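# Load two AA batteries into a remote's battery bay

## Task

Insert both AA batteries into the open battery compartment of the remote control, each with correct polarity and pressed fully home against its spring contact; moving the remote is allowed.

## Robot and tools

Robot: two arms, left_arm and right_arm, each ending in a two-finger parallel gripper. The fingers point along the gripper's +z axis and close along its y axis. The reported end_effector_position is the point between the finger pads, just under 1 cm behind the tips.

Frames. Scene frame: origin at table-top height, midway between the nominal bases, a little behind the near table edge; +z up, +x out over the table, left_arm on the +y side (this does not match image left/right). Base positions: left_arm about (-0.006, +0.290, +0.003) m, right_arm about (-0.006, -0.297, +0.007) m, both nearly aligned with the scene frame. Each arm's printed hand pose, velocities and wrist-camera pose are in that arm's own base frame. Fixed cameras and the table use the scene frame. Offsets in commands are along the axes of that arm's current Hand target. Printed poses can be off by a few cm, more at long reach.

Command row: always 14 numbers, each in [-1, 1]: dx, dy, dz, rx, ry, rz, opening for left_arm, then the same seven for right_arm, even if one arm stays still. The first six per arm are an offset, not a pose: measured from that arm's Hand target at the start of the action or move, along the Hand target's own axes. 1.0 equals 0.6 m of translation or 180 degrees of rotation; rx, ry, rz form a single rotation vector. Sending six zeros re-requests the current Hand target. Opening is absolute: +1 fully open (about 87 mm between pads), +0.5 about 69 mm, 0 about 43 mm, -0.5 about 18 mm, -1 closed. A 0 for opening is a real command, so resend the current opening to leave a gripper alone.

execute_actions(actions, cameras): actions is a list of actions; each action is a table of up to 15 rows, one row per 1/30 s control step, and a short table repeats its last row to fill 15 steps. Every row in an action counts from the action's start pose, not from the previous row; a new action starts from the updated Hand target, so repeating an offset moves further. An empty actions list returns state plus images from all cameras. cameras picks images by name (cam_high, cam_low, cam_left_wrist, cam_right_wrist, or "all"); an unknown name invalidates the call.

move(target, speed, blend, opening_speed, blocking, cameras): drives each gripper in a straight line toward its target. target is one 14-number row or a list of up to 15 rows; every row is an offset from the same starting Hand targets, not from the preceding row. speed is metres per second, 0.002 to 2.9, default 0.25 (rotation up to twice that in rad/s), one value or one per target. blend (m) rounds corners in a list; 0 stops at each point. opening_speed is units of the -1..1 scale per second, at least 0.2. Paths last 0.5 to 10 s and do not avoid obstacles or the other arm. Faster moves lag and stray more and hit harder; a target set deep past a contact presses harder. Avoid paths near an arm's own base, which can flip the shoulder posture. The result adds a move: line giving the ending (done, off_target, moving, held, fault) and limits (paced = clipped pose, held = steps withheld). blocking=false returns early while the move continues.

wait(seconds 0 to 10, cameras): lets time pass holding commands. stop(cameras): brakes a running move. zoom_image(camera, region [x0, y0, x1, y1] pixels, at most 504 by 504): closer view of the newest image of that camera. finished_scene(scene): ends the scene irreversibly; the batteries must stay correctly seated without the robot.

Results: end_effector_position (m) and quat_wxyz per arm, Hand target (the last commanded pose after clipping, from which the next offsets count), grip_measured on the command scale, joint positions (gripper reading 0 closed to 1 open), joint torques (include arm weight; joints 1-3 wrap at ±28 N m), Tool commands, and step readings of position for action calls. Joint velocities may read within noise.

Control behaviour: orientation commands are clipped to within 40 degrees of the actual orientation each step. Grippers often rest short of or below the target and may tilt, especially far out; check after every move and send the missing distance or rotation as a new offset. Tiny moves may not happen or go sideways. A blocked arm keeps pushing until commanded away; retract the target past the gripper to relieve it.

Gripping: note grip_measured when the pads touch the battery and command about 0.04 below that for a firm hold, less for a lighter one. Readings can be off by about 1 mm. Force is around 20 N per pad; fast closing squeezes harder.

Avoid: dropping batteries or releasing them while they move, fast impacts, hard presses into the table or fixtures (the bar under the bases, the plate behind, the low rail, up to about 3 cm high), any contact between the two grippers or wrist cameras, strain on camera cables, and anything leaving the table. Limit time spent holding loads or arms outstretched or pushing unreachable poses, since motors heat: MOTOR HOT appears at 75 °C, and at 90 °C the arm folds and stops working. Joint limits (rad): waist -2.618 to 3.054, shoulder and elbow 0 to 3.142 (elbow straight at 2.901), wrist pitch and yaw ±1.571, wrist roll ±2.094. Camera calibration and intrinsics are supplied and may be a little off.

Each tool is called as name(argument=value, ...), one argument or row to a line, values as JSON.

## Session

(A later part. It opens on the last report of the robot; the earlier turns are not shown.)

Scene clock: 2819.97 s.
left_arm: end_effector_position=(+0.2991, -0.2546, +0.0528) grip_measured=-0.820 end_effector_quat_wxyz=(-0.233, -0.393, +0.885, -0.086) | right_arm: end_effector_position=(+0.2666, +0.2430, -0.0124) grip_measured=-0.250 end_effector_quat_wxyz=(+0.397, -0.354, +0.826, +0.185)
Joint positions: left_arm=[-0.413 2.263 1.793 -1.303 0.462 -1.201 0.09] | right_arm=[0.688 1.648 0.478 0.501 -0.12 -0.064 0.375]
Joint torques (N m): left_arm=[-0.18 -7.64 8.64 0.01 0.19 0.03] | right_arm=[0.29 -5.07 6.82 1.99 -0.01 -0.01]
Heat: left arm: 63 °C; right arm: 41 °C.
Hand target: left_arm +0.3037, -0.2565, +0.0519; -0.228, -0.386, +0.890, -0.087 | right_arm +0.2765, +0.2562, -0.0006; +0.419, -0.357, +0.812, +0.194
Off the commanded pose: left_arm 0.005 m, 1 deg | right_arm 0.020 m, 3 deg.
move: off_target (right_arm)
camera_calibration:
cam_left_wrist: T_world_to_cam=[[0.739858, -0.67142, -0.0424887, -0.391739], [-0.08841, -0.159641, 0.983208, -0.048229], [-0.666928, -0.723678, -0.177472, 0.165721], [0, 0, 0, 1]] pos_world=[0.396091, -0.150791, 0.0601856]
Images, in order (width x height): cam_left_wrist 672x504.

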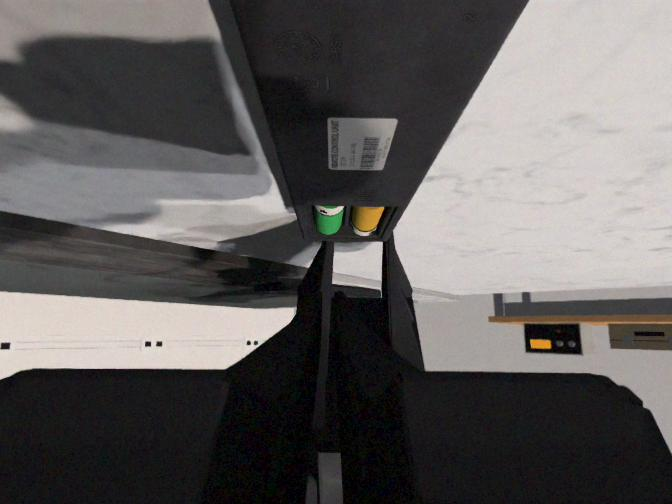

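move(
  target=[
    [0.0353,0,-0.0662,0,0,0,-0.82,0.0054,0,-0.0369,0,0,0,-0.25],
    [-0.0022,0.145,-0.0862,0,-0.0778,0,-0.82,-0.0903,0,-0.1036,0,0.1,0,-0.75],
    [-0.0022,0.145,-0.0862,0,-0.0778,0,-0.82,-0.1146,0.0232,0.0304,0,0.228,0,-0.75],
  ],
  speed=[0.15,0.2,0.2],
  blend=[0.01,0,0],
  cameras=["cam_right_wrist"],
)

zoom_image(
  camera="cam_right_wrist",
  region=[275, 200, 415, 370],
)

Scene clock: 2843.77 s.
left_arm: end_effector_position=(+0.2598, -0.1739, +0.0887) grip_measured=-0.820 end_effector_quat_wxyz=(-0.136, -0.409, +0.902, -0.026) | right_arm: end_effector_position=(+0.3005, +0.3013, +0.0458) grip_measured=-0.750 end_effector_quat_wxyz=(+0.104, -0.407, +0.905, +0.062)
Joint positions: left_arm=[-0.342 1.914 1.503 -1.323 0.226 -1.175 0.09] | right_arm=[0.775 2.121 1.719 -0.93 -0.045 -0.065 0.125]
Joint torques (N m): left_arm=[-1.54 -9.94 5.98 0.19 0.08 0.05] | right_arm=[0.18 -9.17 7.42 0.82 0.16 0.24]
Heat: left arm: 64 °C; right arm: 41 °C.
Hand target: left_arm +0.2588, -0.1788, +0.0988; -0.117, -0.394, +0.911, -0.039 | right_arm +0.3033, +0.3053, +0.0454; +0.108, -0.402, +0.908, +0.056
Off the commanded pose: left_arm 0.011 m, 3 deg | right_arm 0.005 m, 1 deg.
move: off_target (left_arm); target 2's new opening was sent with right_arm's hand 0.013 m and 2 deg from that target
camera_calibration:
cam_right_wrist: T_world_to_cam=[[0.760788, -0.647913, -0.0375452, -0.035535], [-0.512838, -0.63562, 0.577048, 0.341646], [-0.397741, -0.419757, -0.815847, 0.429038], [0, 0, 0, 1]] pos_world=[0.37289, 0.374225, 0.15155]
Images, in order (width x height): cam_right_wrist 672x504.

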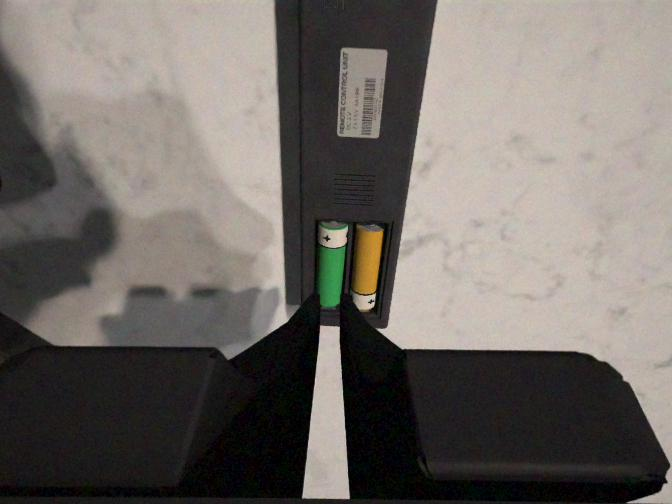

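Scaled by 2.965 from the camera's 672x504 image, which has a finer 960x720 frame.

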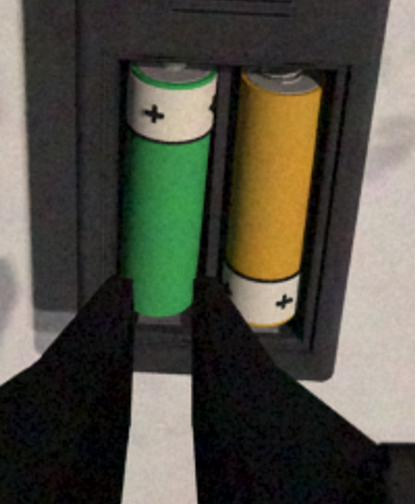

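move(
  target=[
    [0,0,0,0,0,0,-0.82,0.0185,-0.0015,0.0555,0,0,0,-0.75],
    [0,0,0,0,0,0,-0.82,0.0387,-0.0015,0.1398,0,0,0,-0.75],
    [0,0,0,0,0,0,-0.82,0.0387,0.0355,0.1398,0,0,0,-0.75],
    [0,0,0,0,0,0,-0.82,0.0387,-0.0385,0.1398,0,0,0,-0.75],
    [0,0,0,0,0,0,-0.82,0.0387,0.0355,0.1398,0,0,0,-0.75],
    [0,0,0,0,0,0,-0.82,0.0387,-0.0385,0.1398,0,0,0,-0.75],
    [0,0,0,0,0,0,-0.82,0.0387,-0.0015,0.1398,0,0,0,-0.75],
  ],
  speed=[0.1,0.06,0.08,0.08,0.08,0.08,0.08],
  blend=[0.005,0.003,0.005,0.005,0.005,0.005,0],
  cameras=["cam_right_wrist"],
)

zoom_image(
  camera="cam_right_wrist",
  region=[275, 230, 415, 400],
)

Scene clock: 2854.33 s.
left_arm: end_effector_position=(+0.2583, -0.1761, +0.0887) grip_measured=-0.820 end_effector_quat_wxyz=(-0.136, -0.406, +0.904, -0.025) | right_arm: end_effector_position=(+0.2935, +0.2959, +0.0010) grip_measured=-0.749 end_effector_quat_wxyz=(+0.099, -0.404, +0.907, +0.060)
Joint positions: left_arm=[-0.35 1.914 1.503 -1.323 0.226 -1.175 0.09] | right_arm=[0.777 2.14 1.567 -0.769 -0.042 -0.055 0.126]
Joint torques (N m): left_arm=[-0.92 -9.94 5.97 0.19 0.09 0.05] | right_arm=[-0.39 -10.06 5.34 0.85 0.02 -0.06]
Heat: left arm: 66 °C; right arm: 42 °C.
Hand target: left_arm +0.2588, -0.1789, +0.0988; -0.117, -0.394, +0.911, -0.039 | right_arm +0.2938, +0.2961, -0.0012; +0.099, -0.404, +0.907, +0.060 (not the last commanded pose)
Off the commanded pose: left_arm 0.011 m, 3 deg | right_arm 0.044 m, 1 deg.
move: held (right_arm; a check stopped the path), off_target (left_arm); path passed 2 of 7 targets; limits=held
pose unreachable (right arm): on one or more control steps of this call, first in action 0 (counted from 0), this arm could not follow its commanded pose, so it was not sent that pose on those steps. It may still have moved: this result reports where it is.
cause: moving toward the commanded pose would bring a part of the arm too close to another arm (this arm's wrist (the part past joint 4) and the left arm's gripper housing, where that arm would come to rest).
camera_calibration:
cam_right_wrist: T_world_to_cam=[[0.755531, -0.654019, -0.0378403, -0.0320862], [-0.513449, -0.627038, 0.585827, 0.358044], [-0.406869, -0.423182, -0.809552, 0.391083], [0, 0, 0, 1]] pos_world=[0.367199, 0.369021, 0.105636]
Images, in order (width x height): cam_right_wrist 672x504.

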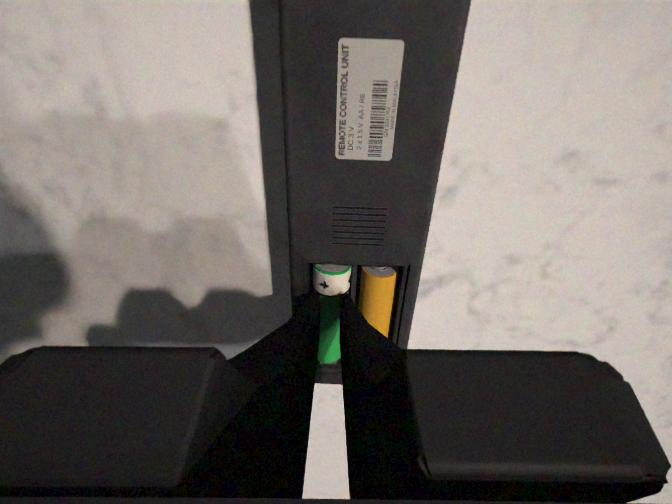

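Scaled by 2.965 from the camera's 672x504 image, which has a finer 960x720 frame.

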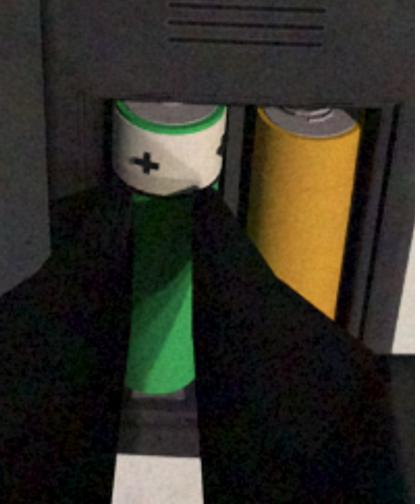

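move(
  target=[
    [-0.0433,0.1845,-0.0452,0,0,0,-0.82,-0.0095,0,-0.0183,0,0,0,-0.75],
    [-0.0433,0.1845,-0.0452,0,0,0,-0.82,0.0116,0,0.0692,0,0,0,-0.75],
    [-0.0433,0.1845,-0.0452,0,0,0,-0.82,0.0116,0.037,0.0692,0,0,0,-0.75],
    [-0.0433,0.1845,-0.0452,0,0,0,-0.82,0.0116,-0.037,0.0692,0,0,0,-0.75],
    [-0.0433,0.1845,-0.0452,0,0,0,-0.82,0.0116,0.037,0.0692,0,0,0,-0.75],
    [-0.0433,0.1845,-0.0452,0,0,0,-0.82,0.0116,-0.037,0.0692,0,0,0,-0.75],
    [-0.0433,0.1845,-0.0452,0,0,0,-0.82,0.0116,0,0.0692,0,0,0,-0.75],
  ],
  speed=[0.15,0.07,0.08,0.08,0.08,0.08,0.08],
  blend=[0,0.003,0.005,0.005,0.005,0.005,0],
  cameras=["cam_right_wrist"],
)

zoom_image(
  camera="cam_right_wrist",
  region=[275, 230, 415, 400],
)

Scene clock: 2866.33 s.
left_arm: end_effector_position=(+0.2028, -0.0831, +0.1172) grip_measured=-0.820 end_effector_quat_wxyz=(-0.127, -0.397, +0.908, -0.038) | right_arm: end_effector_position=(+0.2921, +0.2935, -0.0011) grip_measured=-0.747 end_effector_quat_wxyz=(+0.101, -0.402, +0.907, +0.068)
Joint positions: left_arm=[-0.089 1.607 1.252 -1.405 0.188 -0.896 0.09] | right_arm=[0.769 2.125 1.533 -0.741 -0.058 -0.059 0.126]
Joint torques (N m): left_arm=[0.38 -6.72 5.52 0.04 0.03 0.06] | right_arm=[0.65 -3.26 1.95 1.81 0.21 0.09]
Heat: left arm: 66 °C; right arm: 41 °C.
Hand target: left_arm +0.2003, -0.0801, +0.1211; -0.118, -0.394, +0.911, -0.039 | right_arm +0.2947, +0.2989, -0.0432; +0.099, -0.404, +0.907, +0.060
Off the commanded pose: left_arm 0.006 m, 1 deg | right_arm 0.042 m, 1 deg.
move: off_target (right_arm)
camera_calibration:
cam_right_wrist: T_world_to_cam=[[0.754755, -0.653959, -0.0517945, -0.0324163], [-0.511749, -0.636343, 0.577218, 0.359262], [-0.410436, -0.409153, -0.814946, 0.384675], [0, 0, 0, 1]] pos_world=[0.366203, 0.364806, 0.104437]
Images, in order (width x height): cam_right_wrist 672x504.

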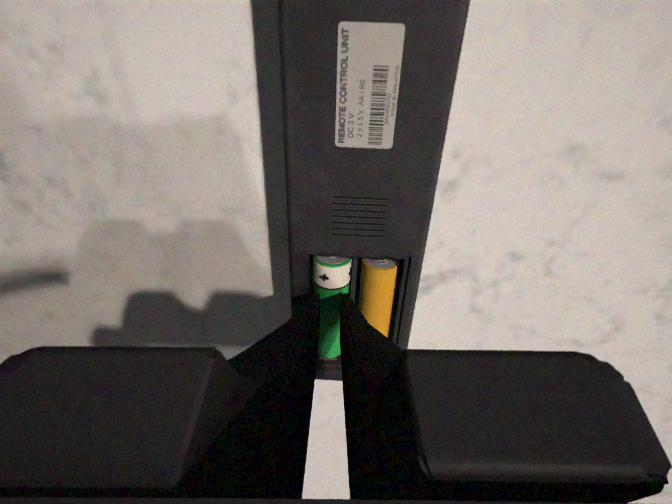

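Scaled by 2.965 from the camera's 672x504 image, which has a finer 960x720 frame.

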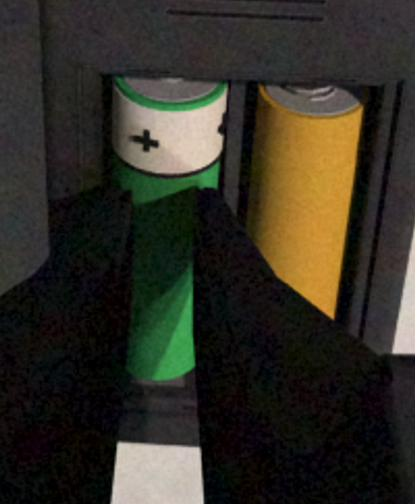

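move(
  target=[
    [0,0,0,0,0,0,-0.82,-0.0361,0,-0.0856,0,0,0,-0.75],
    [0,0,0,0,0,0,-0.82,-0.0134,0,0.0084,0,0,0,-0.75],
    [0,0,0,0,0,0,-0.82,-0.0134,0.037,0.0084,0,0,0,-0.75],
    [0,0,0,0,0,0,-0.82,-0.0134,-0.037,0.0084,0,0,0,-0.75],
    [0,0,0,0,0,0,-0.82,-0.0134,0.037,0.0084,0,0,0,-0.75],
    [0,0,0,0,0,0,-0.82,-0.0134,-0.037,0.0084,0,0,0,-0.75],
    [0,0,0,0,0,0,-0.82,-0.0134,0,0.0084,0,0,0,-0.75],
  ],
  speed=[0.12,0.08,0.08,0.08,0.08,0.08,0.08],
  blend=[0,0.003,0.005,0.005,0.005,0.005,0],
  cameras=["cam_right_wrist"],
)

zoom_image(
  camera="cam_right_wrist",
  region=[275, 230, 415, 400],
)

Scene clock: 2876.33 s.
left_arm: end_effector_position=(+0.2028, -0.0831, +0.1172) grip_measured=-0.820 end_effector_quat_wxyz=(-0.127, -0.397, +0.908, -0.038) | right_arm: end_effector_position=(+0.3008, +0.3026, -0.0015) grip_measured=-0.747 end_effector_quat_wxyz=(+0.109, -0.402, +0.906, +0.071)
Joint positions: left_arm=[-0.089 1.607 1.252 -1.405 0.188 -0.896 0.09] | right_arm=[0.771 2.157 1.581 -0.741 -0.057 -0.057 0.126]
Joint torques (N m): left_arm=[0.4 -6.71 5.56 0.04 0.04 0.06] | right_arm=[0.61 -3.12 2.03 1.71 0.2 0.07]
Heat: left arm: 64 °C; right arm: 40 °C.
Hand target: left_arm +0.2003, -0.0801, +0.1211; -0.118, -0.394, +0.911, -0.039 | right_arm +0.3006, +0.3056, -0.0462; +0.099, -0.404, +0.907, +0.060
Off the commanded pose: left_arm 0.006 m, 1 deg | right_arm 0.045 m, 2 deg.
move: off_target (right_arm)
camera_calibration:
cam_right_wrist: T_world_to_cam=[[0.755177, -0.653669, -0.0492413, -0.0333757], [-0.519271, -0.642369, 0.563667, 0.373842], [-0.400083, -0.400099, -0.824533, 0.385825], [0, 0, 0, 1]] pos_world=[0.373692, 0.372696, 0.10576]
Images, in order (width x height): cam_right_wrist 672x504.

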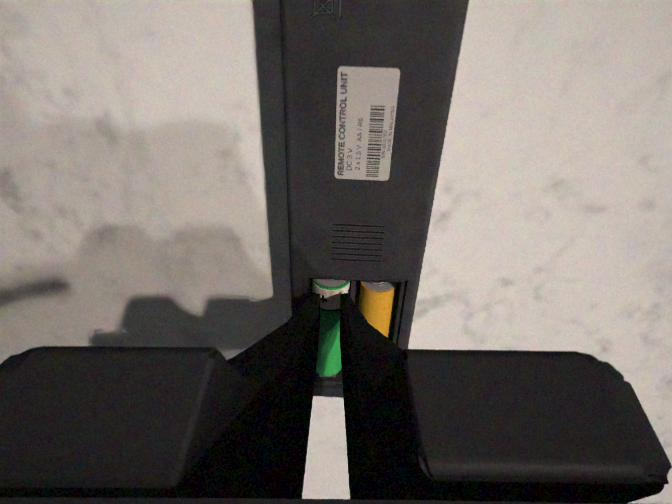

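Scaled by 2.965 from the camera's 672x504 image, which has a finer 960x720 frame.

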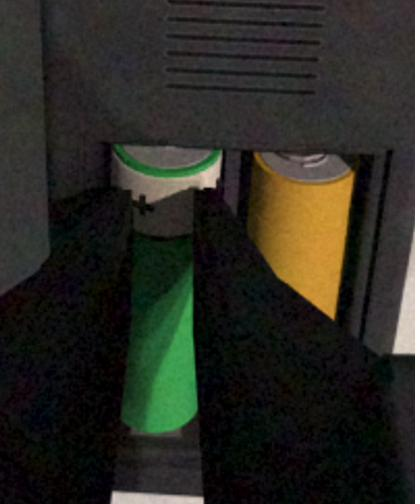

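move(
  target=[
    [0,0,0,0,0,0,-0.82,-0.027,0,-0.122,0,0,0,-0.75],
    [0,0,0,0,0,0,-0.82,0.0185,0.003,-0.1325,0,0,0,-0.75],
    [0,0,0,0,0,0,-0.82,0.0454,0.003,-0.0106,0,0,0,-0.75],
    [0,0,0,0,0,0,-0.82,0.0454,0.037,-0.0106,0,0,0,-0.75],
    [0,0,0,0,0,0,-0.82,0.0454,-0.037,-0.0106,0,0,0,-0.75],
    [0,0,0,0,0,0,-0.82,0.0454,0.037,-0.0106,0,0,0,-0.75],
    [0,0,0,0,0,0,-0.82,0.0454,0.003,-0.0106,0,0,0,-0.75],
  ],
  speed=[0.15,0.12,0.07,0.08,0.08,0.08,0.08],
  blend=[0.005,0.003,0.003,0.005,0.005,0.005,0],
)

move(
  target=[
    [0,0,0,0,0,0,-0.82,-0.04,0,-0.17,0,0,0,-0.75],
    [0,0,0,0,0,0,-0.82,0.05,0,-0.22,0,-0.06,0,-0.75],
  ],
  speed=[0.12,0.15],
  blend=[0.02,0],
  cameras=["cam_low","cam_right_wrist"],
)

zoom_image(
  camera="cam_low",
  region=[180, 305, 270, 345],
)

zoom_image(
  camera="cam_right_wrist",
  region=[270, 60, 430, 220],
)

Scene clock: 2889.10 s.
left_arm: end_effector_position=(+0.2028, -0.0831, +0.1172) grip_measured=-0.820 end_effector_quat_wxyz=(-0.127, -0.397, +0.908, -0.038) | right_arm: end_effector_position=(+0.2722, +0.2780, +0.0022) grip_measured=-0.750 end_effector_quat_wxyz=(+0.098, -0.405, +0.907, +0.055)
Joint positions: left_arm=[-0.089 1.607 1.252 -1.405 0.188 -0.896 0.09] | right_arm=[0.786 2.044 1.423 -0.727 -0.033 -0.05 0.125]
Joint torques (N m): left_arm=[0.36 -6.75 5.53 0.04 0.04 0.06] | right_arm=[-0.62 -1.06 1.66 2.2 0 0.03]
Heat: left arm: 62 °C; right arm: 39 °C.
Hand target: left_arm +0.2003, -0.0801, +0.1211; -0.118, -0.394, +0.911, -0.039 | right_arm +0.2807, +0.2860, -0.0461; +0.099, -0.404, +0.907, +0.060
Off the commanded pose: left_arm 0.006 m, 1 deg | right_arm 0.050 m, 1 deg.
move: off_target (right_arm)

Scene clock: 2891.33 s.
left_arm: end_effector_position=(+0.2028, -0.0831, +0.1172) grip_measured=-0.820 end_effector_quat_wxyz=(-0.127, -0.397, +0.908, -0.038) | right_arm: end_effector_position=(+0.2382, +0.2364, +0.0693) grip_measured=-0.750 end_effector_quat_wxyz=(+0.167, -0.394, +0.900, +0.087)
Joint positions: left_arm=[-0.089 1.607 1.252 -1.405 0.188 -0.896 0.09] | right_arm=[0.763 1.638 1.156 -0.713 -0.048 -0.053 0.125]
Joint torques (N m): left_arm=[0.38 -6.72 5.55 0.05 0.04 0.06] | right_arm=[-0.9 -8.47 5.76 1.27 -0.11 -0.21]
Heat: left arm: 62 °C; right arm: 39 °C.
Hand target: left_arm +0.2003, -0.0801, +0.1211; -0.118, -0.394, +0.911, -0.039 | right_arm +0.2437, +0.2396, +0.0754; +0.184, -0.397, +0.894, +0.097
Off the commanded pose: left_arm 0.006 m, 1 deg | right_arm 0.009 m, 2 deg.
move: done
camera_calibration:
cam_right_wrist: T_world_to_cam=[[0.749489, -0.661253, -0.0317708, -0.0238762], [-0.576103, -0.675116, 0.460786, 0.287309], [-0.326145, -0.327051, -0.886942, 0.362097], [0, 0, 0, 1]] pos_world=[0.30151, 0.296602, 0.188012]
Images, in order (width x height): cam_low 672x504, cam_right_wrist 672x504.

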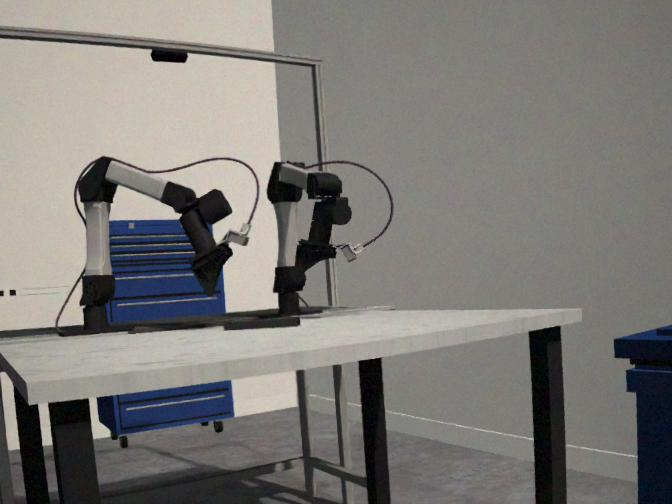

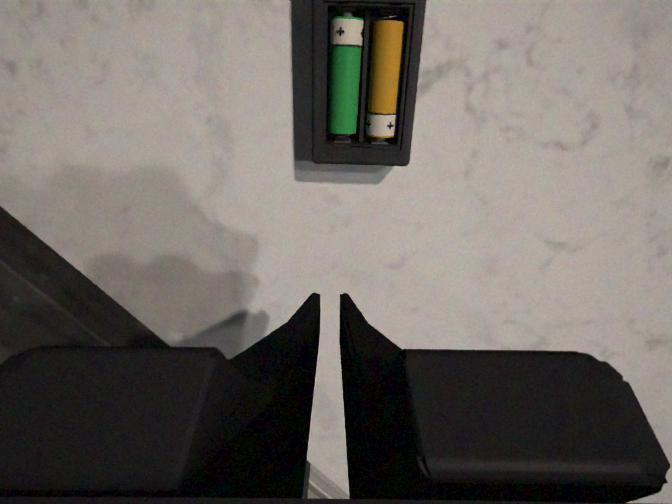

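Scaled by 5.600 from the camera's 672x504 image, which has a finer 960x720 frame.

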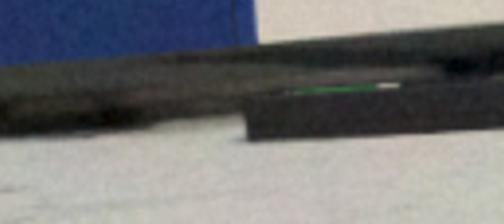

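Scaled by 3.150 from the camera's 672x504 image, which has a finer 960x720 frame.

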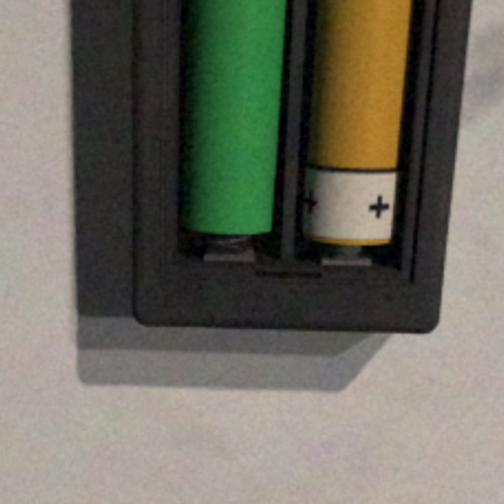

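move(
  target=[
    [0,0,0,0,0,0,-0.82,-0.0911,0.0052,0.0953,0,0.058,0,-0.75],
    [0,0,0,0,0,0,-0.82,-0.0279,0.0052,0.2375,0,0.058,0,-0.75],
    [0,0,0,0,0,0,-0.82,-0.0279,0.045,0.2375,0,0.058,0,-0.75],
    [0,0,0,0,0,0,-0.82,-0.0279,-0.035,0.2375,0,0.058,0,-0.75],
    [0,0,0,0,0,0,-0.82,-0.0584,0.0052,0.251,0,0.058,0,-0.75],
    [0,0,0,0,0,0,-0.82,0.0026,0.0052,0.224,0,0.058,0,-0.75],
    [0,0,0,0,0,0,-0.82,-0.0279,0.045,0.2375,0,0.058,0,-0.75],
    [0,0,0,0,0,0,-0.82,-0.0279,0.0052,0.2375,0,0.058,0,-0.75],
  ],
  speed=[0.2,0.08,0.09,0.09,0.09,0.09,0.09,0.09],
  blend=[0.005,0.003,0.005,0.005,0.005,0.005,0.005,0],
)

Scene clock: 2904.10 s.
left_arm: end_effector_position=(+0.2028, -0.0831, +0.1172) grip_measured=-0.820 end_effector_quat_wxyz=(-0.127, -0.397, +0.908, -0.038) | right_arm: end_effector_position=(+0.2834, +0.3011, +0.0015) grip_measured=-0.750 end_effector_quat_wxyz=(+0.120, -0.403, +0.904, +0.074)
Joint positions: left_arm=[-0.089 1.607 1.252 -1.405 0.188 -0.896 0.09] | right_arm=[0.799 2.083 1.474 -0.682 -0.048 -0.032 0.125]
Joint torques (N m): left_arm=[0.42 -6.72 5.56 0.05 0.05 0.06] | right_arm=[-1.01 -1.07 2.54 1.74 0.12 -0.17]
Heat: left arm: 61 °C; right arm: 39 °C.
Hand target: left_arm +0.2003, -0.0801, +0.1211; -0.118, -0.394, +0.911, -0.039 | right_arm +0.2876, +0.2986, -0.0478; +0.102, -0.404, +0.907, +0.061
Off the commanded pose: left_arm 0.006 m, 1 deg | right_arm 0.050 m, 3 deg.
move: off_target (right_arm)

move(
  target=[
    [0,0,0,0,0,0,-0.82,-0.03,0,-0.13,0,0,0,-0.75],
  ],
  speed=0.15,
  cameras=["cam_right_wrist"],
)

zoom_image(
  camera="cam_right_wrist",
  region=[270, 200, 410, 370],
)

Scene clock: 2911.93 s.
left_arm: end_effector_position=(+0.2028, -0.0831, +0.1172) grip_measured=-0.820 end_effector_quat_wxyz=(-0.127, -0.397, +0.908, -0.038) | right_arm: end_effector_position=(+0.2775, +0.2931, +0.0214) grip_measured=-0.750 end_effector_quat_wxyz=(+0.081, -0.402, +0.910, +0.058)
Joint positions: left_arm=[-0.089 1.607 1.252 -1.405 0.188 -0.896 0.09] | right_arm=[0.795 2.1 1.59 -0.867 -0.048 -0.032 0.125]
Joint torques (N m): left_arm=[0.4 -6.69 5.55 0.03 0.04 0.06] | right_arm=[-0.85 -11.45 7.39 0.84 0.17 -0.17]
Heat: left arm: 60 °C; right arm: 39 °C.
Hand target: left_arm +0.2003, -0.0801, +0.1211; -0.118, -0.394, +0.911, -0.039 | right_arm +0.2888, +0.2964, +0.0322; +0.102, -0.404, +0.907, +0.061
Off the commanded pose: left_arm 0.006 m, 1 deg | right_arm 0.016 m, 2 deg.
move: off_target (right_arm)
camera_calibration:
cam_right_wrist: T_world_to_cam=[[0.751794, -0.657421, -0.0510322, -0.0187629], [-0.495882, -0.614682, 0.613406, 0.326981], [-0.434635, -0.435849, -0.788117, 0.410868], [0, 0, 0, 1]] pos_world=[0.354827, 0.367731, 0.122282]
Images, in order (width x height): cam_right_wrist 672x504.

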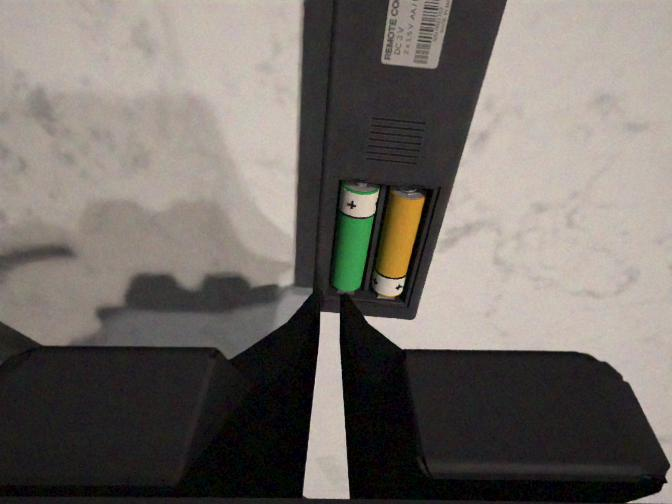

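Scaled by 2.965 from the camera's 672x504 image, which has a finer 960x720 frame.

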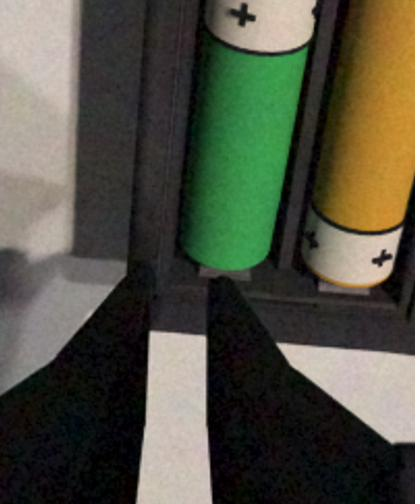

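move(
  target=[0,0,0,0,0,0,-0.82,-0.0374,-0.0123,0.0089,0,0,0,-0.75],
  speed=0.12,
  cameras=["cam_right_wrist"],
)

Scene clock: 2924.53 s.
left_arm: end_effector_position=(+0.2028, -0.0831, +0.1172) grip_measured=-0.820 end_effector_quat_wxyz=(-0.127, -0.397, +0.908, -0.038) | right_arm: end_effector_position=(+0.2994, +0.3058, +0.0266) grip_measured=-0.750 end_effector_quat_wxyz=(+0.087, -0.401, +0.910, +0.059)
Joint positions: left_arm=[-0.089 1.607 1.252 -1.405 0.188 -0.896 0.09] | right_arm=[0.781 2.178 1.733 -0.92 -0.048 -0.045 0.125]
Joint torques (N m): left_arm=[0.35 -6.72 5.59 0.03 0.04 0.07] | right_arm=[-1.17 -10.5 7.94 0.82 0.05 -0.2]
Heat: left arm: 60 °C; right arm: 40 °C.
Hand target: left_arm +0.2003, -0.0801, +0.1211; -0.118, -0.394, +0.911, -0.039 | right_arm +0.3097, +0.3086, +0.0320; +0.102, -0.404, +0.907, +0.061
Off the commanded pose: left_arm 0.006 m, 1 deg | right_arm 0.012 m, 2 deg.
move: off_target (right_arm)
camera_calibration:
cam_right_wrist: T_world_to_cam=[[0.750897, -0.658696, -0.0476759, -0.0259309], [-0.503993, -0.618198, 0.603177, 0.346351], [-0.426783, -0.428896, -0.796181, 0.425718], [0, 0, 0, 1]] pos_world=[0.375719, 0.379621, 0.128801]
Images, in order (width x height): cam_right_wrist 672x504.

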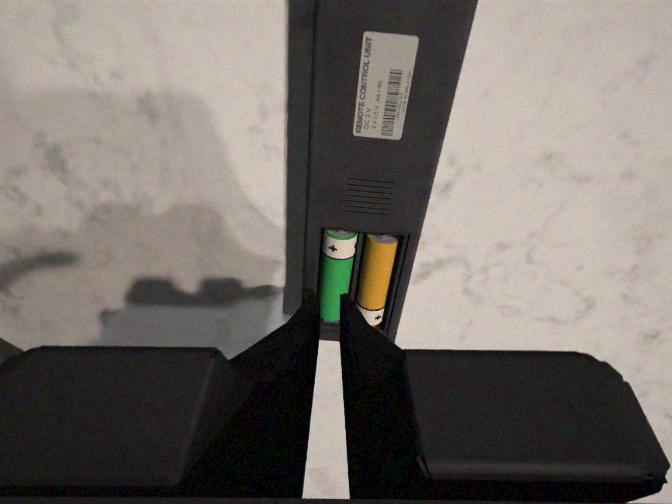

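move(
  target=[
    [0,0,0,0,0,0,-0.82,0.0111,0.0033,0.0316,0,0,0,-0.75],
    [0,0,0,0,0,0,-0.82,0.0356,0.0033,0.132,0,0,0,-0.75],
    [0,0,0,0,0,0,-0.82,0.0356,0.033,0.132,0,0,0,-0.75],
    [0,0,0,0,0,0,-0.82,0.0356,-0.028,0.132,0,0,0,-0.75],
    [0,0,0,0,0,0,-0.82,0.0356,0.033,0.132,0,0,0,-0.75],
    [0,0,0,0,0,0,-0.82,0.0356,-0.028,0.132,0,0,0,-0.75],
    [0,0,0,0,0,0,-0.82,0.0356,0.0033,0.132,0,0,0,-0.75],
  ],
  speed=[0.1,0.07,0.08,0.08,0.08,0.08,0.08],
  blend=[0.003,0.003,0.005,0.005,0.005,0.005,0],
  cameras=["cam_right_wrist"],
)

Scene clock: 2937.83 s.
left_arm: end_effector_position=(+0.2028, -0.0831, +0.1172) grip_measured=-0.820 end_effector_quat_wxyz=(-0.127, -0.397, +0.908, -0.038) | right_arm: end_effector_position=(+0.3022, +0.3079, -0.0018) grip_measured=-0.747 end_effector_quat_wxyz=(+0.109, -0.401, +0.906, +0.077)
Joint positions: left_arm=[-0.089 1.607 1.252 -1.405 0.188 -0.896 0.09] | right_arm=[0.772 2.17 1.6 -0.741 -0.068 -0.051 0.126]
Joint torques (N m): left_arm=[0.35 -6.75 5.5 0.04 0.04 0.06] | right_arm=[0.38 -2.62 1.91 1.85 0.25 -0.04]
Heat: left arm: 59 °C; right arm: 41 °C.
Hand target: left_arm +0.2003, -0.0801, +0.1211; -0.118, -0.394, +0.911, -0.039 | right_arm +0.3049, +0.3098, -0.0500; +0.101, -0.404, +0.907, +0.061
Off the commanded pose: left_arm 0.006 m, 1 deg | right_arm 0.048 m, 2 deg.
move: off_target (right_arm)
camera_calibration:
cam_right_wrist: T_world_to_cam=[[0.753718, -0.654291, -0.0617494, -0.030308], [-0.517297, -0.648599, 0.558322, 0.379492], [-0.405356, -0.388875, -0.827323, 0.386436], [0, 0, 0, 1]] pos_world=[0.375798, 0.376583, 0.105957]
Images, in order (width x height): cam_right_wrist 672x504.

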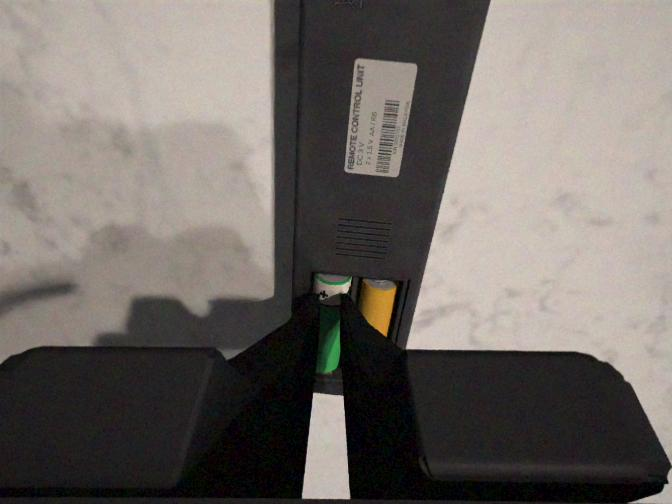

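move(
  target=[
    [0,0,0,0,0,0,-0.82,-0.0296,0,-0.1214,0,0,0,-0.75],
    [0,0,0,0,0,0,-0.82,0.0156,0.0023,-0.1325,0,0,0,-0.75],
    [0,0,0,0,0,0,-0.82,0.0475,0.0023,-0.0013,0,0,0,-0.75],
    [0,0,0,0,0,0,-0.82,0.0475,0.033,-0.0013,0,0,0,-0.75],
    [0,0,0,0,0,0,-0.82,0.0475,-0.028,-0.0013,0,0,0,-0.75],
    [0,0,0,0,0,0,-0.82,0.0475,0.033,-0.0013,0,0,0,-0.75],
    [0,0,0,0,0,0,-0.82,0.0475,0.0023,-0.0013,0,0,0,-0.75],
  ],
  speed=[0.12,0.12,0.07,0.08,0.08,0.08,0.08],
  blend=[0.005,0.003,0.003,0.005,0.005,0.005,0],
  cameras=["cam_right_wrist"],
)

Scene clock: 2950.47 s.
left_arm: end_effector_position=(+0.2028, -0.0831, +0.1172) grip_measured=-0.820 end_effector_quat_wxyz=(-0.127, -0.397, +0.908, -0.038) | right_arm: end_effector_position=(+0.2763, +0.2827, -0.0038) grip_measured=-0.747 end_effector_quat_wxyz=(+0.102, -0.404, +0.907, +0.055)
Joint positions: left_arm=[-0.089 1.607 1.252 -1.405 0.188 -0.896 0.09] | right_arm=[0.789 2.068 1.433 -0.705 -0.03 -0.046 0.126]
Joint torques (N m): left_arm=[0.35 -6.72 5.56 0.04 0.05 0.06] | right_arm=[-0.75 -0.46 1.66 2.24 -0.09 -0.01]
Heat: left arm: 58 °C; right arm: 39 °C.
Hand target: left_arm +0.2003, -0.0801, +0.1211; -0.118, -0.394, +0.911, -0.039 | right_arm +0.2853, +0.2901, -0.0557; +0.102, -0.404, +0.907, +0.061
Off the commanded pose: left_arm 0.006 m, 1 deg | right_arm 0.053 m, 1 deg.
move: off_target (right_arm)
camera_calibration:
cam_right_wrist: T_world_to_cam=[[0.755114, -0.655007, -0.0277181, -0.0274191], [-0.519053, -0.62314, 0.585047, 0.344235], [-0.400482, -0.42739, -0.810525, 0.374078], [0, 0, 0, 1]] pos_world=[0.349192, 0.356424, 0.101045]
Images, in order (width x height): cam_right_wrist 672x504.

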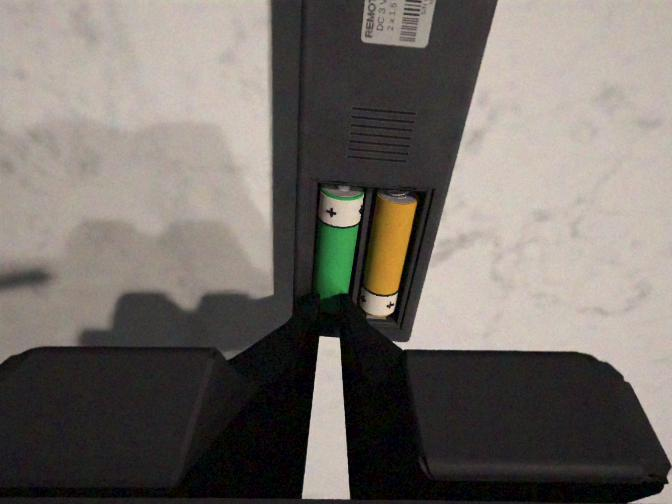

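move(
  target=[
    [0,0,0,0,0,0,-0.82,-0.0296,0,-0.1214,0,0,0,-0.75],
    [0,0,0,0,0,0,-0.82,-0.0748,-0.0023,-0.1104,0,0,0,-0.75],
    [0,0,0,0,0,0,-0.82,-0.0464,-0.0023,0.0199,0,0,0,-0.75],
    [0,0,0,0,0,0,-0.82,-0.0464,0.032,0.0199,0,0,0,-0.75],
    [0,0,0,0,0,0,-0.82,-0.0464,-0.036,0.0199,0,0,0,-0.75],
    [0,0,0,0,0,0,-0.82,-0.0464,0.032,0.0199,0,0,0,-0.75],
    [0,0,0,0,0,0,-0.82,-0.0464,-0.036,0.0199,0,0,0,-0.75],
    [0,0,0,0,0,0,-0.82,-0.0464,-0.0023,0.0199,0,0,0,-0.75],
  ],
  speed=[0.14,0.14,0.08,0.09,0.09,0.09,0.09,0.09],
  blend=[0.005,0.003,0.003,0.005,0.005,0.005,0.005,0],
)

Scene clock: 2959.63 s.
left_arm: end_effector_position=(+0.2028, -0.0831, +0.1172) grip_measured=-0.820 end_effector_quat_wxyz=(-0.127, -0.397, +0.908, -0.038) | right_arm: end_effector_position=(+0.3012, +0.3073, -0.0025) grip_measured=-0.746 end_effector_quat_wxyz=(+0.108, -0.400, +0.907, +0.078)
Joint positions: left_arm=[-0.089 1.607 1.252 -1.405 0.188 -0.896 0.09] | right_arm=[0.772 2.168 1.594 -0.739 -0.07 -0.05 0.127]
Joint torques (N m): left_arm=[0.36 -6.72 5.55 0.03 0.05 0.06] | right_arm=[0.68 -0.84 1.37 2.06 0.32 -0.03]
Heat: left arm: 58 °C; right arm: 39 °C.
Hand target: left_arm +0.2003, -0.0801, +0.1211; -0.118, -0.394, +0.911, -0.039 | right_arm +0.3060, +0.3116, -0.0609; +0.102, -0.404, +0.907, +0.061
Off the commanded pose: left_arm 0.006 m, 1 deg | right_arm 0.059 m, 2 deg.
move: off_target (right_arm)

move(
  target=[
    [0,0,0,0,0,0,-0.82,-0.04,0,-0.18,0,0,0,-0.75],
    [0,0,0,0,0,0,-0.82,0.05,0,-0.23,0,-0.06,0,-0.75],
  ],
  speed=[0.12,0.15],
  blend=[0.02,0],
  cameras=["cam_low"],
)

zoom_image(
  camera="cam_low",
  region=[210, 310, 280, 335],
)

Scene clock: 2965.13 s.
left_arm: end_effector_position=(+0.2028, -0.0831, +0.1172) grip_measured=-0.820 end_effector_quat_wxyz=(-0.127, -0.397, +0.908, -0.038) | right_arm: end_effector_position=(+0.2608, +0.2611, +0.0581) grip_measured=-0.750 end_effector_quat_wxyz=(+0.166, -0.394, +0.899, +0.091)
Joint positions: left_arm=[-0.089 1.607 1.252 -1.405 0.188 -0.896 0.09] | right_arm=[0.765 1.771 1.261 -0.684 -0.055 -0.051 0.125]
Joint torques (N m): left_arm=[0.38 -6.74 5.55 0.04 0.05 0.07] | right_arm=[-1.01 -9.95 5.74 1.35 -0.03 -0.19]
Heat: left arm: 58 °C; right arm: 39 °C.
Hand target: left_arm +0.2003, -0.0801, +0.1211; -0.118, -0.394, +0.911, -0.039 | right_arm +0.2677, +0.2634, +0.0662; +0.187, -0.396, +0.893, +0.099
Off the commanded pose: left_arm 0.006 m, 1 deg | right_arm 0.011 m, 3 deg.
move: off_target (right_arm)
Images, in order (width x height): cam_low 672x504.

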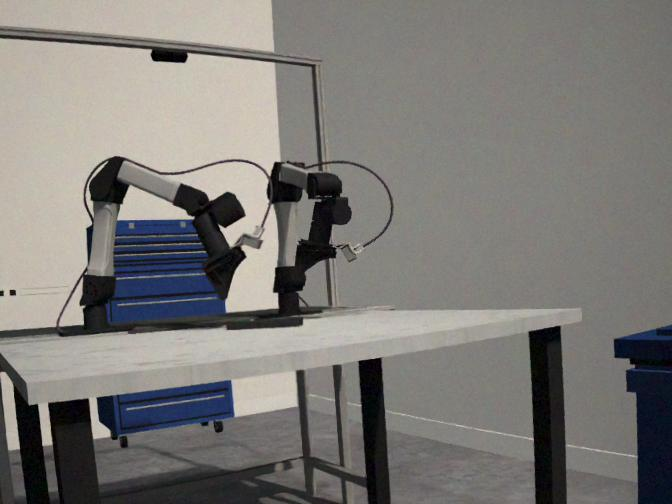

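Scaled by 7.200 from the camera's 672x504 image, which has a finer 960x720 frame.

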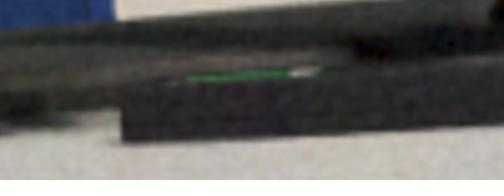

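move(
  target=[
    [0,0,0,0,0,0,-0.82,-0.08,0.0025,0.0918,0,0.061,0,-0.75],
    [0,0,0,0,0,0,-0.82,-0.0054,0.0025,0.2538,0,0.061,0,-0.75],
    [0,0,0,0,0,0,-0.82,-0.0054,0.034,0.2538,0,0.061,0,-0.75],
    [0,0,0,0,0,0,-0.82,-0.0054,-0.029,0.2538,0,0.061,0,-0.75],
    [0,0,0,0,0,0,-0.82,0.0249,0.0025,0.2399,0,0.061,0,-0.75],
    [0,0,0,0,0,0,-0.82,0.0249,0.03,0.2399,0,0.061,0,-0.75],
    [0,0,0,0,0,0,-0.82,0.0249,-0.025,0.2399,0,0.061,0,-0.75],
    [0,0,0,0,0,0,-0.82,-0.0054,0.0025,0.2538,0,0.061,0,-0.75],
  ],
  speed=[0.2,0.09,0.1,0.1,0.1,0.1,0.1,0.1],
  blend=[0.005,0.003,0.005,0.005,0.005,0.005,0.005,0],
  cameras=["cam_right_wrist"],
)

Scene clock: 2977.50 s.
left_arm: end_effector_position=(+0.2028, -0.0831, +0.1172) grip_measured=-0.820 end_effector_quat_wxyz=(-0.127, -0.397, +0.908, -0.038) | right_arm: end_effector_position=(+0.3039, +0.3106, -0.0045) grip_measured=-0.746 end_effector_quat_wxyz=(+0.115, -0.400, +0.906, +0.076)
Joint positions: left_arm=[-0.089 1.607 1.252 -1.405 0.188 -0.896 0.09] | right_arm=[0.776 2.175 1.596 -0.721 -0.061 -0.048 0.127]
Joint torques (N m): left_arm=[0.36 -6.68 5.53 0.03 0.04 0.06] | right_arm=[0.7 0.58 1.7 2.15 0.26 -0.03]
Heat: left arm: 57 °C; right arm: 39 °C.
Hand target: left_arm +0.2003, -0.0801, +0.1211; -0.118, -0.394, +0.911, -0.039 | right_arm +0.3074, +0.3159, -0.0711; +0.100, -0.404, +0.907, +0.060
Off the commanded pose: left_arm 0.006 m, 1 deg | right_arm 0.067 m, 3 deg.
move: off_target (right_arm)
camera_calibration:
cam_right_wrist: T_world_to_cam=[[0.753783, -0.654842, -0.0547016, -0.0298795], [-0.524798, -0.650003, 0.549621, 0.386197], [-0.395471, -0.385588, -0.833621, 0.381795], [0, 0, 0, 1]] pos_world=[0.376187, 0.378678, 0.104376]
Images, in order (width x height): cam_right_wrist 672x504.

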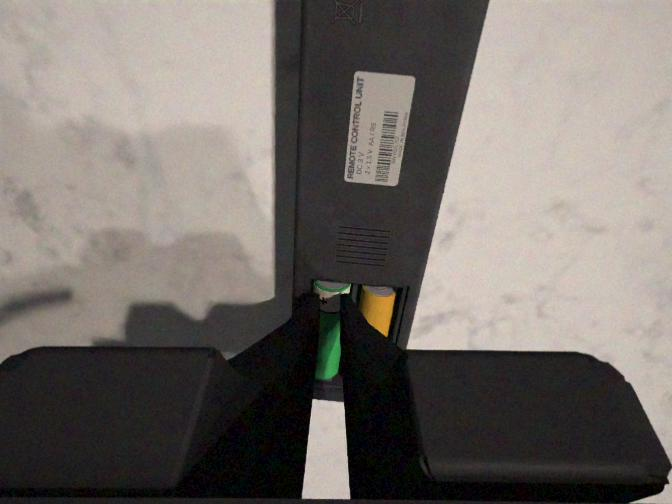

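move(
  target=[
    [0,0,0,0,0,0,-0.82,-0.04,0,-0.2,0,0,0,-0.75],
    [0,0,0,0,0,0,-0.82,0.05,0,-0.25,0,-0.06,0,-0.75],
  ],
  speed=[0.12,0.15],
  blend=[0.02,0],
  cameras=["cam_low"],
)

zoom_image(
  camera="cam_low",
  region=[210, 310, 280, 335],
)

Scene clock: 2983.57 s.
left_arm: end_effector_position=(+0.2028, -0.0831, +0.1172) grip_measured=-0.820 end_effector_quat_wxyz=(-0.127, -0.397, +0.908, -0.038) | right_arm: end_effector_position=(+0.2609, +0.2635, +0.0596) grip_measured=-0.750 end_effector_quat_wxyz=(+0.165, -0.395, +0.899, +0.091)
Joint positions: left_arm=[-0.089 1.607 1.252 -1.405 0.188 -0.896 0.09] | right_arm=[0.77 1.778 1.278 -0.695 -0.054 -0.048 0.125]
Joint torques (N m): left_arm=[0.39 -6.71 5.53 0.03 0.05 0.06] | right_arm=[-0.88 -10.09 5.59 1.29 0.03 -0.2]
Heat: left arm: 57 °C; right arm: 39 °C.
Hand target: left_arm +0.2003, -0.0801, +0.1211; -0.118, -0.394, +0.911, -0.039 | right_arm +0.2679, +0.2657, +0.0678; +0.185, -0.397, +0.894, +0.098
Off the commanded pose: left_arm 0.006 m, 1 deg | right_arm 0.011 m, 3 deg.
move: off_target (right_arm)
Images, in order (width x height): cam_low 672x504.

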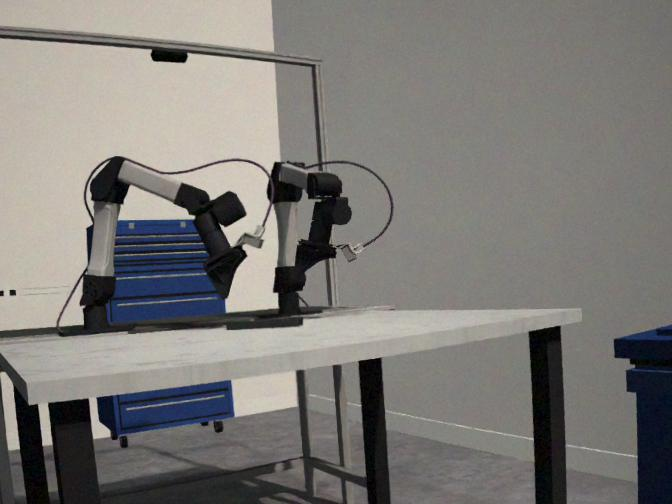

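Scaled by 7.200 from the camera's 672x504 image, which has a finer 960x720 frame.

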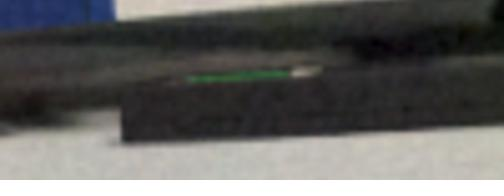

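move(
  target=[
    [0,0,0,0,0,0,-0.82,-0.0771,0,0.0905,0,0.061,0,-0.75],
    [0,0,0,0,0,0,-0.82,0.0065,0,0.2722,0,0.061,0,-0.75],
    [0,0,0,0,0,0,-0.82,0.0368,0,0.2583,0,0.061,0,-0.75],
    [0,0,0,0,0,0,-0.82,0.0368,0.03,0.2583,0,0.061,0,-0.75],
    [0,0,0,0,0,0,-0.82,0.0368,-0.03,0.2583,0,0.061,0,-0.75],
    [0,0,0,0,0,0,-0.82,0.0065,0.03,0.2722,0,0.061,0,-0.75],
    [0,0,0,0,0,0,-0.82,0.0065,-0.03,0.2722,0,0.061,0,-0.75],
    [0,0,0,0,0,0,-0.82,0.0065,0,0.2722,0,0.061,0,-0.75],
  ],
  speed=[0.2,0.09,0.1,0.1,0.1,0.1,0.1,0.1],
  blend=[0.005,0.003,0.005,0.005,0.005,0.005,0.005,0],
)

Scene clock: 2996.63 s.
left_arm: end_effector_position=(+0.2028, -0.0831, +0.1172) grip_measured=-0.820 end_effector_quat_wxyz=(-0.127, -0.397, +0.908, -0.038) | right_arm: end_effector_position=(+0.3038, +0.3104, -0.0051) grip_measured=-0.745 end_effector_quat_wxyz=(+0.119, -0.400, +0.906, +0.076)
Joint positions: left_arm=[-0.089 1.607 1.252 -1.405 0.188 -0.896 0.09] | right_arm=[0.778 2.17 1.584 -0.709 -0.057 -0.046 0.127]
Joint torques (N m): left_arm=[0.36 -6.72 5.5 0.04 0.05 0.05] | right_arm=[0.4 2.06 0.96 2.28 0.19 0.01]
Heat: left arm: 57 °C; right arm: 39 °C.
Hand target: left_arm +0.2003, -0.0801, +0.1211; -0.118, -0.394, +0.911, -0.039 | right_arm +0.3069, +0.3157, -0.0827; +0.099, -0.404, +0.907, +0.060
Off the commanded pose: left_arm 0.006 m, 1 deg | right_arm 0.078 m, 3 deg.
move: off_target (right_arm)

move(
  target=[
    [0,0,0,0,0,0,-0.82,-0.04,0,-0.21,0,0,0,-0.75],
    [0,0,0,0,0,0,-0.82,-0.01,0,-0.24,0,-0.03,0,-0.75],
  ],
  speed=[0.12,0.12],
  blend=[0.02,0],
  cameras=["cam_right_wrist"],
)

zoom_image(
  camera="cam_right_wrist",
  region=[290, 160, 420, 300],
)

Scene clock: 3001.70 s.
left_arm: end_effector_position=(+0.2028, -0.0831, +0.1172) grip_measured=-0.820 end_effector_quat_wxyz=(-0.127, -0.397, +0.908, -0.038) | right_arm: end_effector_position=(+0.2842, +0.2907, +0.0479) grip_measured=-0.750 end_effector_quat_wxyz=(+0.117, -0.400, +0.906, +0.073)
Joint positions: left_arm=[-0.089 1.607 1.252 -1.405 0.188 -0.896 0.09] | right_arm=[0.778 2.012 1.561 -0.847 -0.054 -0.046 0.125]
Joint torques (N m): left_arm=[0.35 -6.72 5.53 0.04 0.05 0.07] | right_arm=[-0.96 -12.42 5.67 1.14 0.14 -0.11]
Heat: left arm: 57 °C; right arm: 39 °C.
Hand target: left_arm +0.2003, -0.0801, +0.1211; -0.118, -0.394, +0.911, -0.039 | right_arm +0.2920, +0.2929, +0.0589; +0.142, -0.401, +0.902, +0.079
Off the commanded pose: left_arm 0.006 m, 1 deg | right_arm 0.014 m, 3 deg.
move: off_target (right_arm)
camera_calibration:
cam_right_wrist: T_world_to_cam=[[0.752799, -0.656503, -0.0479229, -0.0246634], [-0.529187, -0.64689, 0.549085, 0.334589], [-0.391477, -0.387991, -0.834391, 0.409618], [0, 0, 0, 1]] pos_world=[0.355983, 0.359179, 0.156882]
Images, in order (width x height): cam_right_wrist 672x504.

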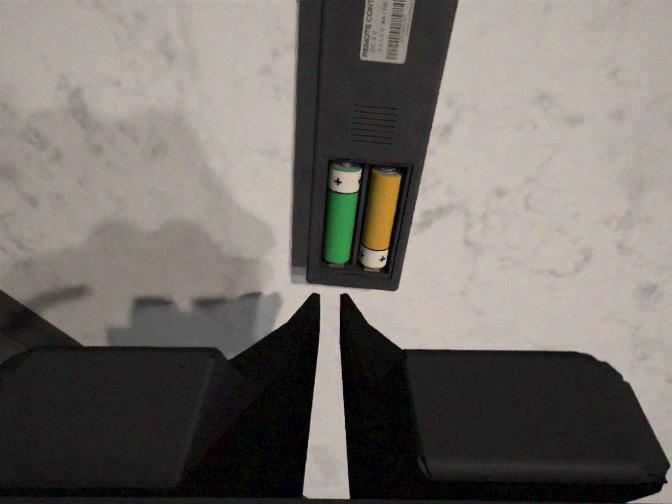

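Scaled by 3.600 from the camera's 672x504 image, which has a finer 960x720 frame.

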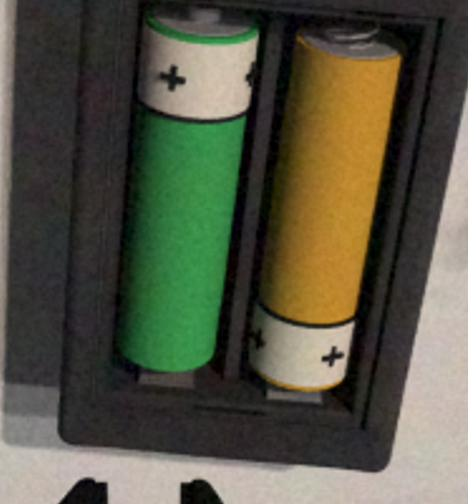

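move(
  target=[
    [0,0,0,0,0,0,-0.82,0.0262,0.0033,0.044,0,0.027,0,-0.75],
    [0,0,0,0,0,0,-0.82,0.072,0.0033,0.1815,0,0.027,0,-0.75],
    [0,0,0,0,0,0,-0.82,0.072,0.033,0.1815,0,0.027,0,-0.75],
    [0,0,0,0,0,0,-0.82,0.072,-0.027,0.1815,0,0.027,0,-0.75],
    [0,0,0,0,0,0,-0.82,0.0262,0.0033,0.044,0,0.027,0,-0.75],
    [0,0,0,0,0,0,-0.82,-0.0267,0.005,0.0616,0,0.027,0,-0.75],
    [0,0,0,0,0,0,-0.82,0.032,0.005,0.2381,0,0.027,0,-0.75],
    [0,0,0,0,0,0,-0.82,0.0636,0.005,0.2275,0,0.027,0,-0.75],
    [0,0,0,0,0,0,-0.82,0.0636,0.033,0.2275,0,0.027,0,-0.75],
    [0,0,0,0,0,0,-0.82,0.0636,-0.025,0.2275,0,0.027,0,-0.75],
    [0,0,0,0,0,0,-0.82,0.032,0.005,0.2381,0,0.027,0,-0.75],
  ],
  speed=0.11,
  blend=[0.005,0.003,0.005,0.005,0.005,0.005,0.003,0.005,0.005,0.005,0],
)

Scene clock: 3016.00 s.
left_arm: end_effector_position=(+0.2028, -0.0831, +0.1172) grip_measured=-0.820 end_effector_quat_wxyz=(-0.127, -0.397, +0.908, -0.038) | right_arm: end_effector_position=(+0.3210, +0.3335, -0.0060) grip_measured=-0.744 end_effector_quat_wxyz=(+0.166, -0.402, +0.895, +0.098)
Joint positions: left_arm=[-0.089 1.607 1.252 -1.405 0.188 -0.896 0.09] | right_arm=[0.784 2.184 1.584 -0.587 -0.064 -0.046 0.128]
Joint torques (N m): left_arm=[0.39 -6.74 5.55 0.04 0.03 0.07] | right_arm=[0.55 0.77 1.25 1.43 0.3 0.12]
Heat: left arm: 57 °C; right arm: 38 °C.
Hand target: left_arm +0.2003, -0.0801, +0.1211; -0.118, -0.394, +0.911, -0.039 | right_arm +0.3049, +0.3179, -0.0825; +0.103, -0.404, +0.907, +0.062
Off the commanded pose: left_arm 0.006 m, 1 deg | right_arm 0.080 m, 8 deg.
move: off_target (right_arm)

move(
  target=[
    [0,0,0,0,0,0,-0.82,-0.04,0,-0.2,0,0,0,-0.75],
    [0,0,0,0,0,0,-0.82,0.03,0,-0.24,0,0,0,-0.75],
  ],
  speed=[0.12,0.12],
  blend=[0.01,0],
  cameras=["cam_right_wrist"],
)

zoom_image(
  camera="cam_right_wrist",
  region=[290, 140, 420, 280],
)

Scene clock: 3023.53 s.
left_arm: end_effector_position=(+0.2028, -0.0831, +0.1172) grip_measured=-0.820 end_effector_quat_wxyz=(-0.127, -0.397, +0.908, -0.038) | right_arm: end_effector_position=(+0.2665, +0.2762, +0.0431) grip_measured=-0.750 end_effector_quat_wxyz=(+0.082, -0.404, +0.909, +0.059)
Joint positions: left_arm=[-0.089 1.607 1.252 -1.405 0.188 -0.896 0.09] | right_arm=[0.784 2.003 1.533 -0.906 -0.052 -0.046 0.125]
Joint torques (N m): left_arm=[0.38 -6.69 5.53 0.03 0.04 0.08] | right_arm=[-0.94 -12.1 5.61 0.93 0.11 -0.1]
Heat: left arm: 56 °C; right arm: 38 °C.
Hand target: left_arm +0.2003, -0.0801, +0.1211; -0.118, -0.394, +0.911, -0.039 | right_arm +0.2734, +0.2769, +0.0531; +0.103, -0.404, +0.907, +0.061
Off the commanded pose: left_arm 0.006 m, 1 deg | right_arm 0.012 m, 2 deg.
move: off_target (right_arm)
camera_calibration:
cam_right_wrist: T_world_to_cam=[[0.754407, -0.654347, -0.0519535, -0.022034], [-0.493976, -0.618068, 0.611539, 0.29842], [-0.432269, -0.435686, -0.789507, 0.415227], [0, 0, 0, 1]] pos_world=[0.343525, 0.350934, 0.144184]
Images, in order (width x height): cam_right_wrist 672x504.

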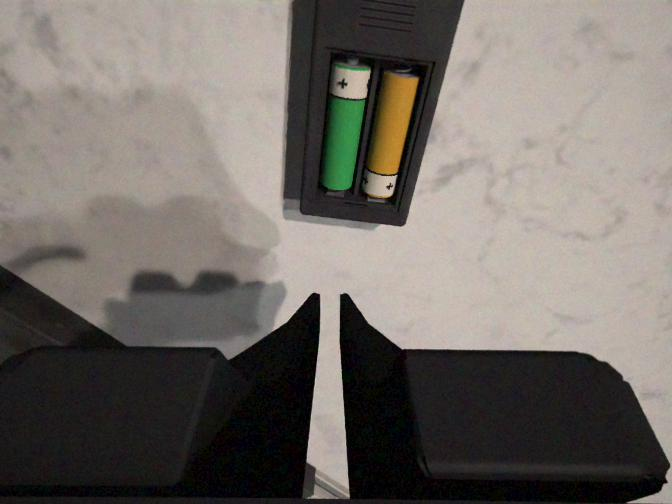

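Scaled by 3.600 from the camera's 672x504 image, which has a finer 960x720 frame.

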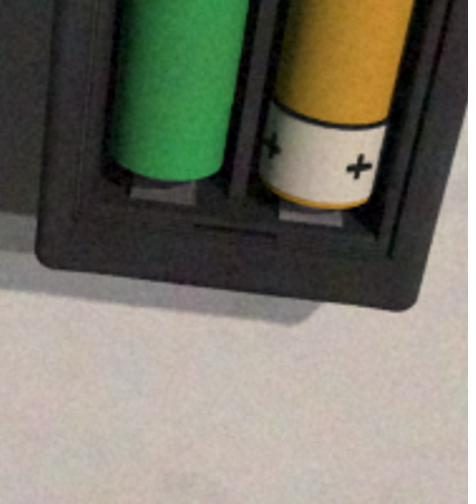

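finished_scene(
  scene=2,
)

The scene is finished: the task was done.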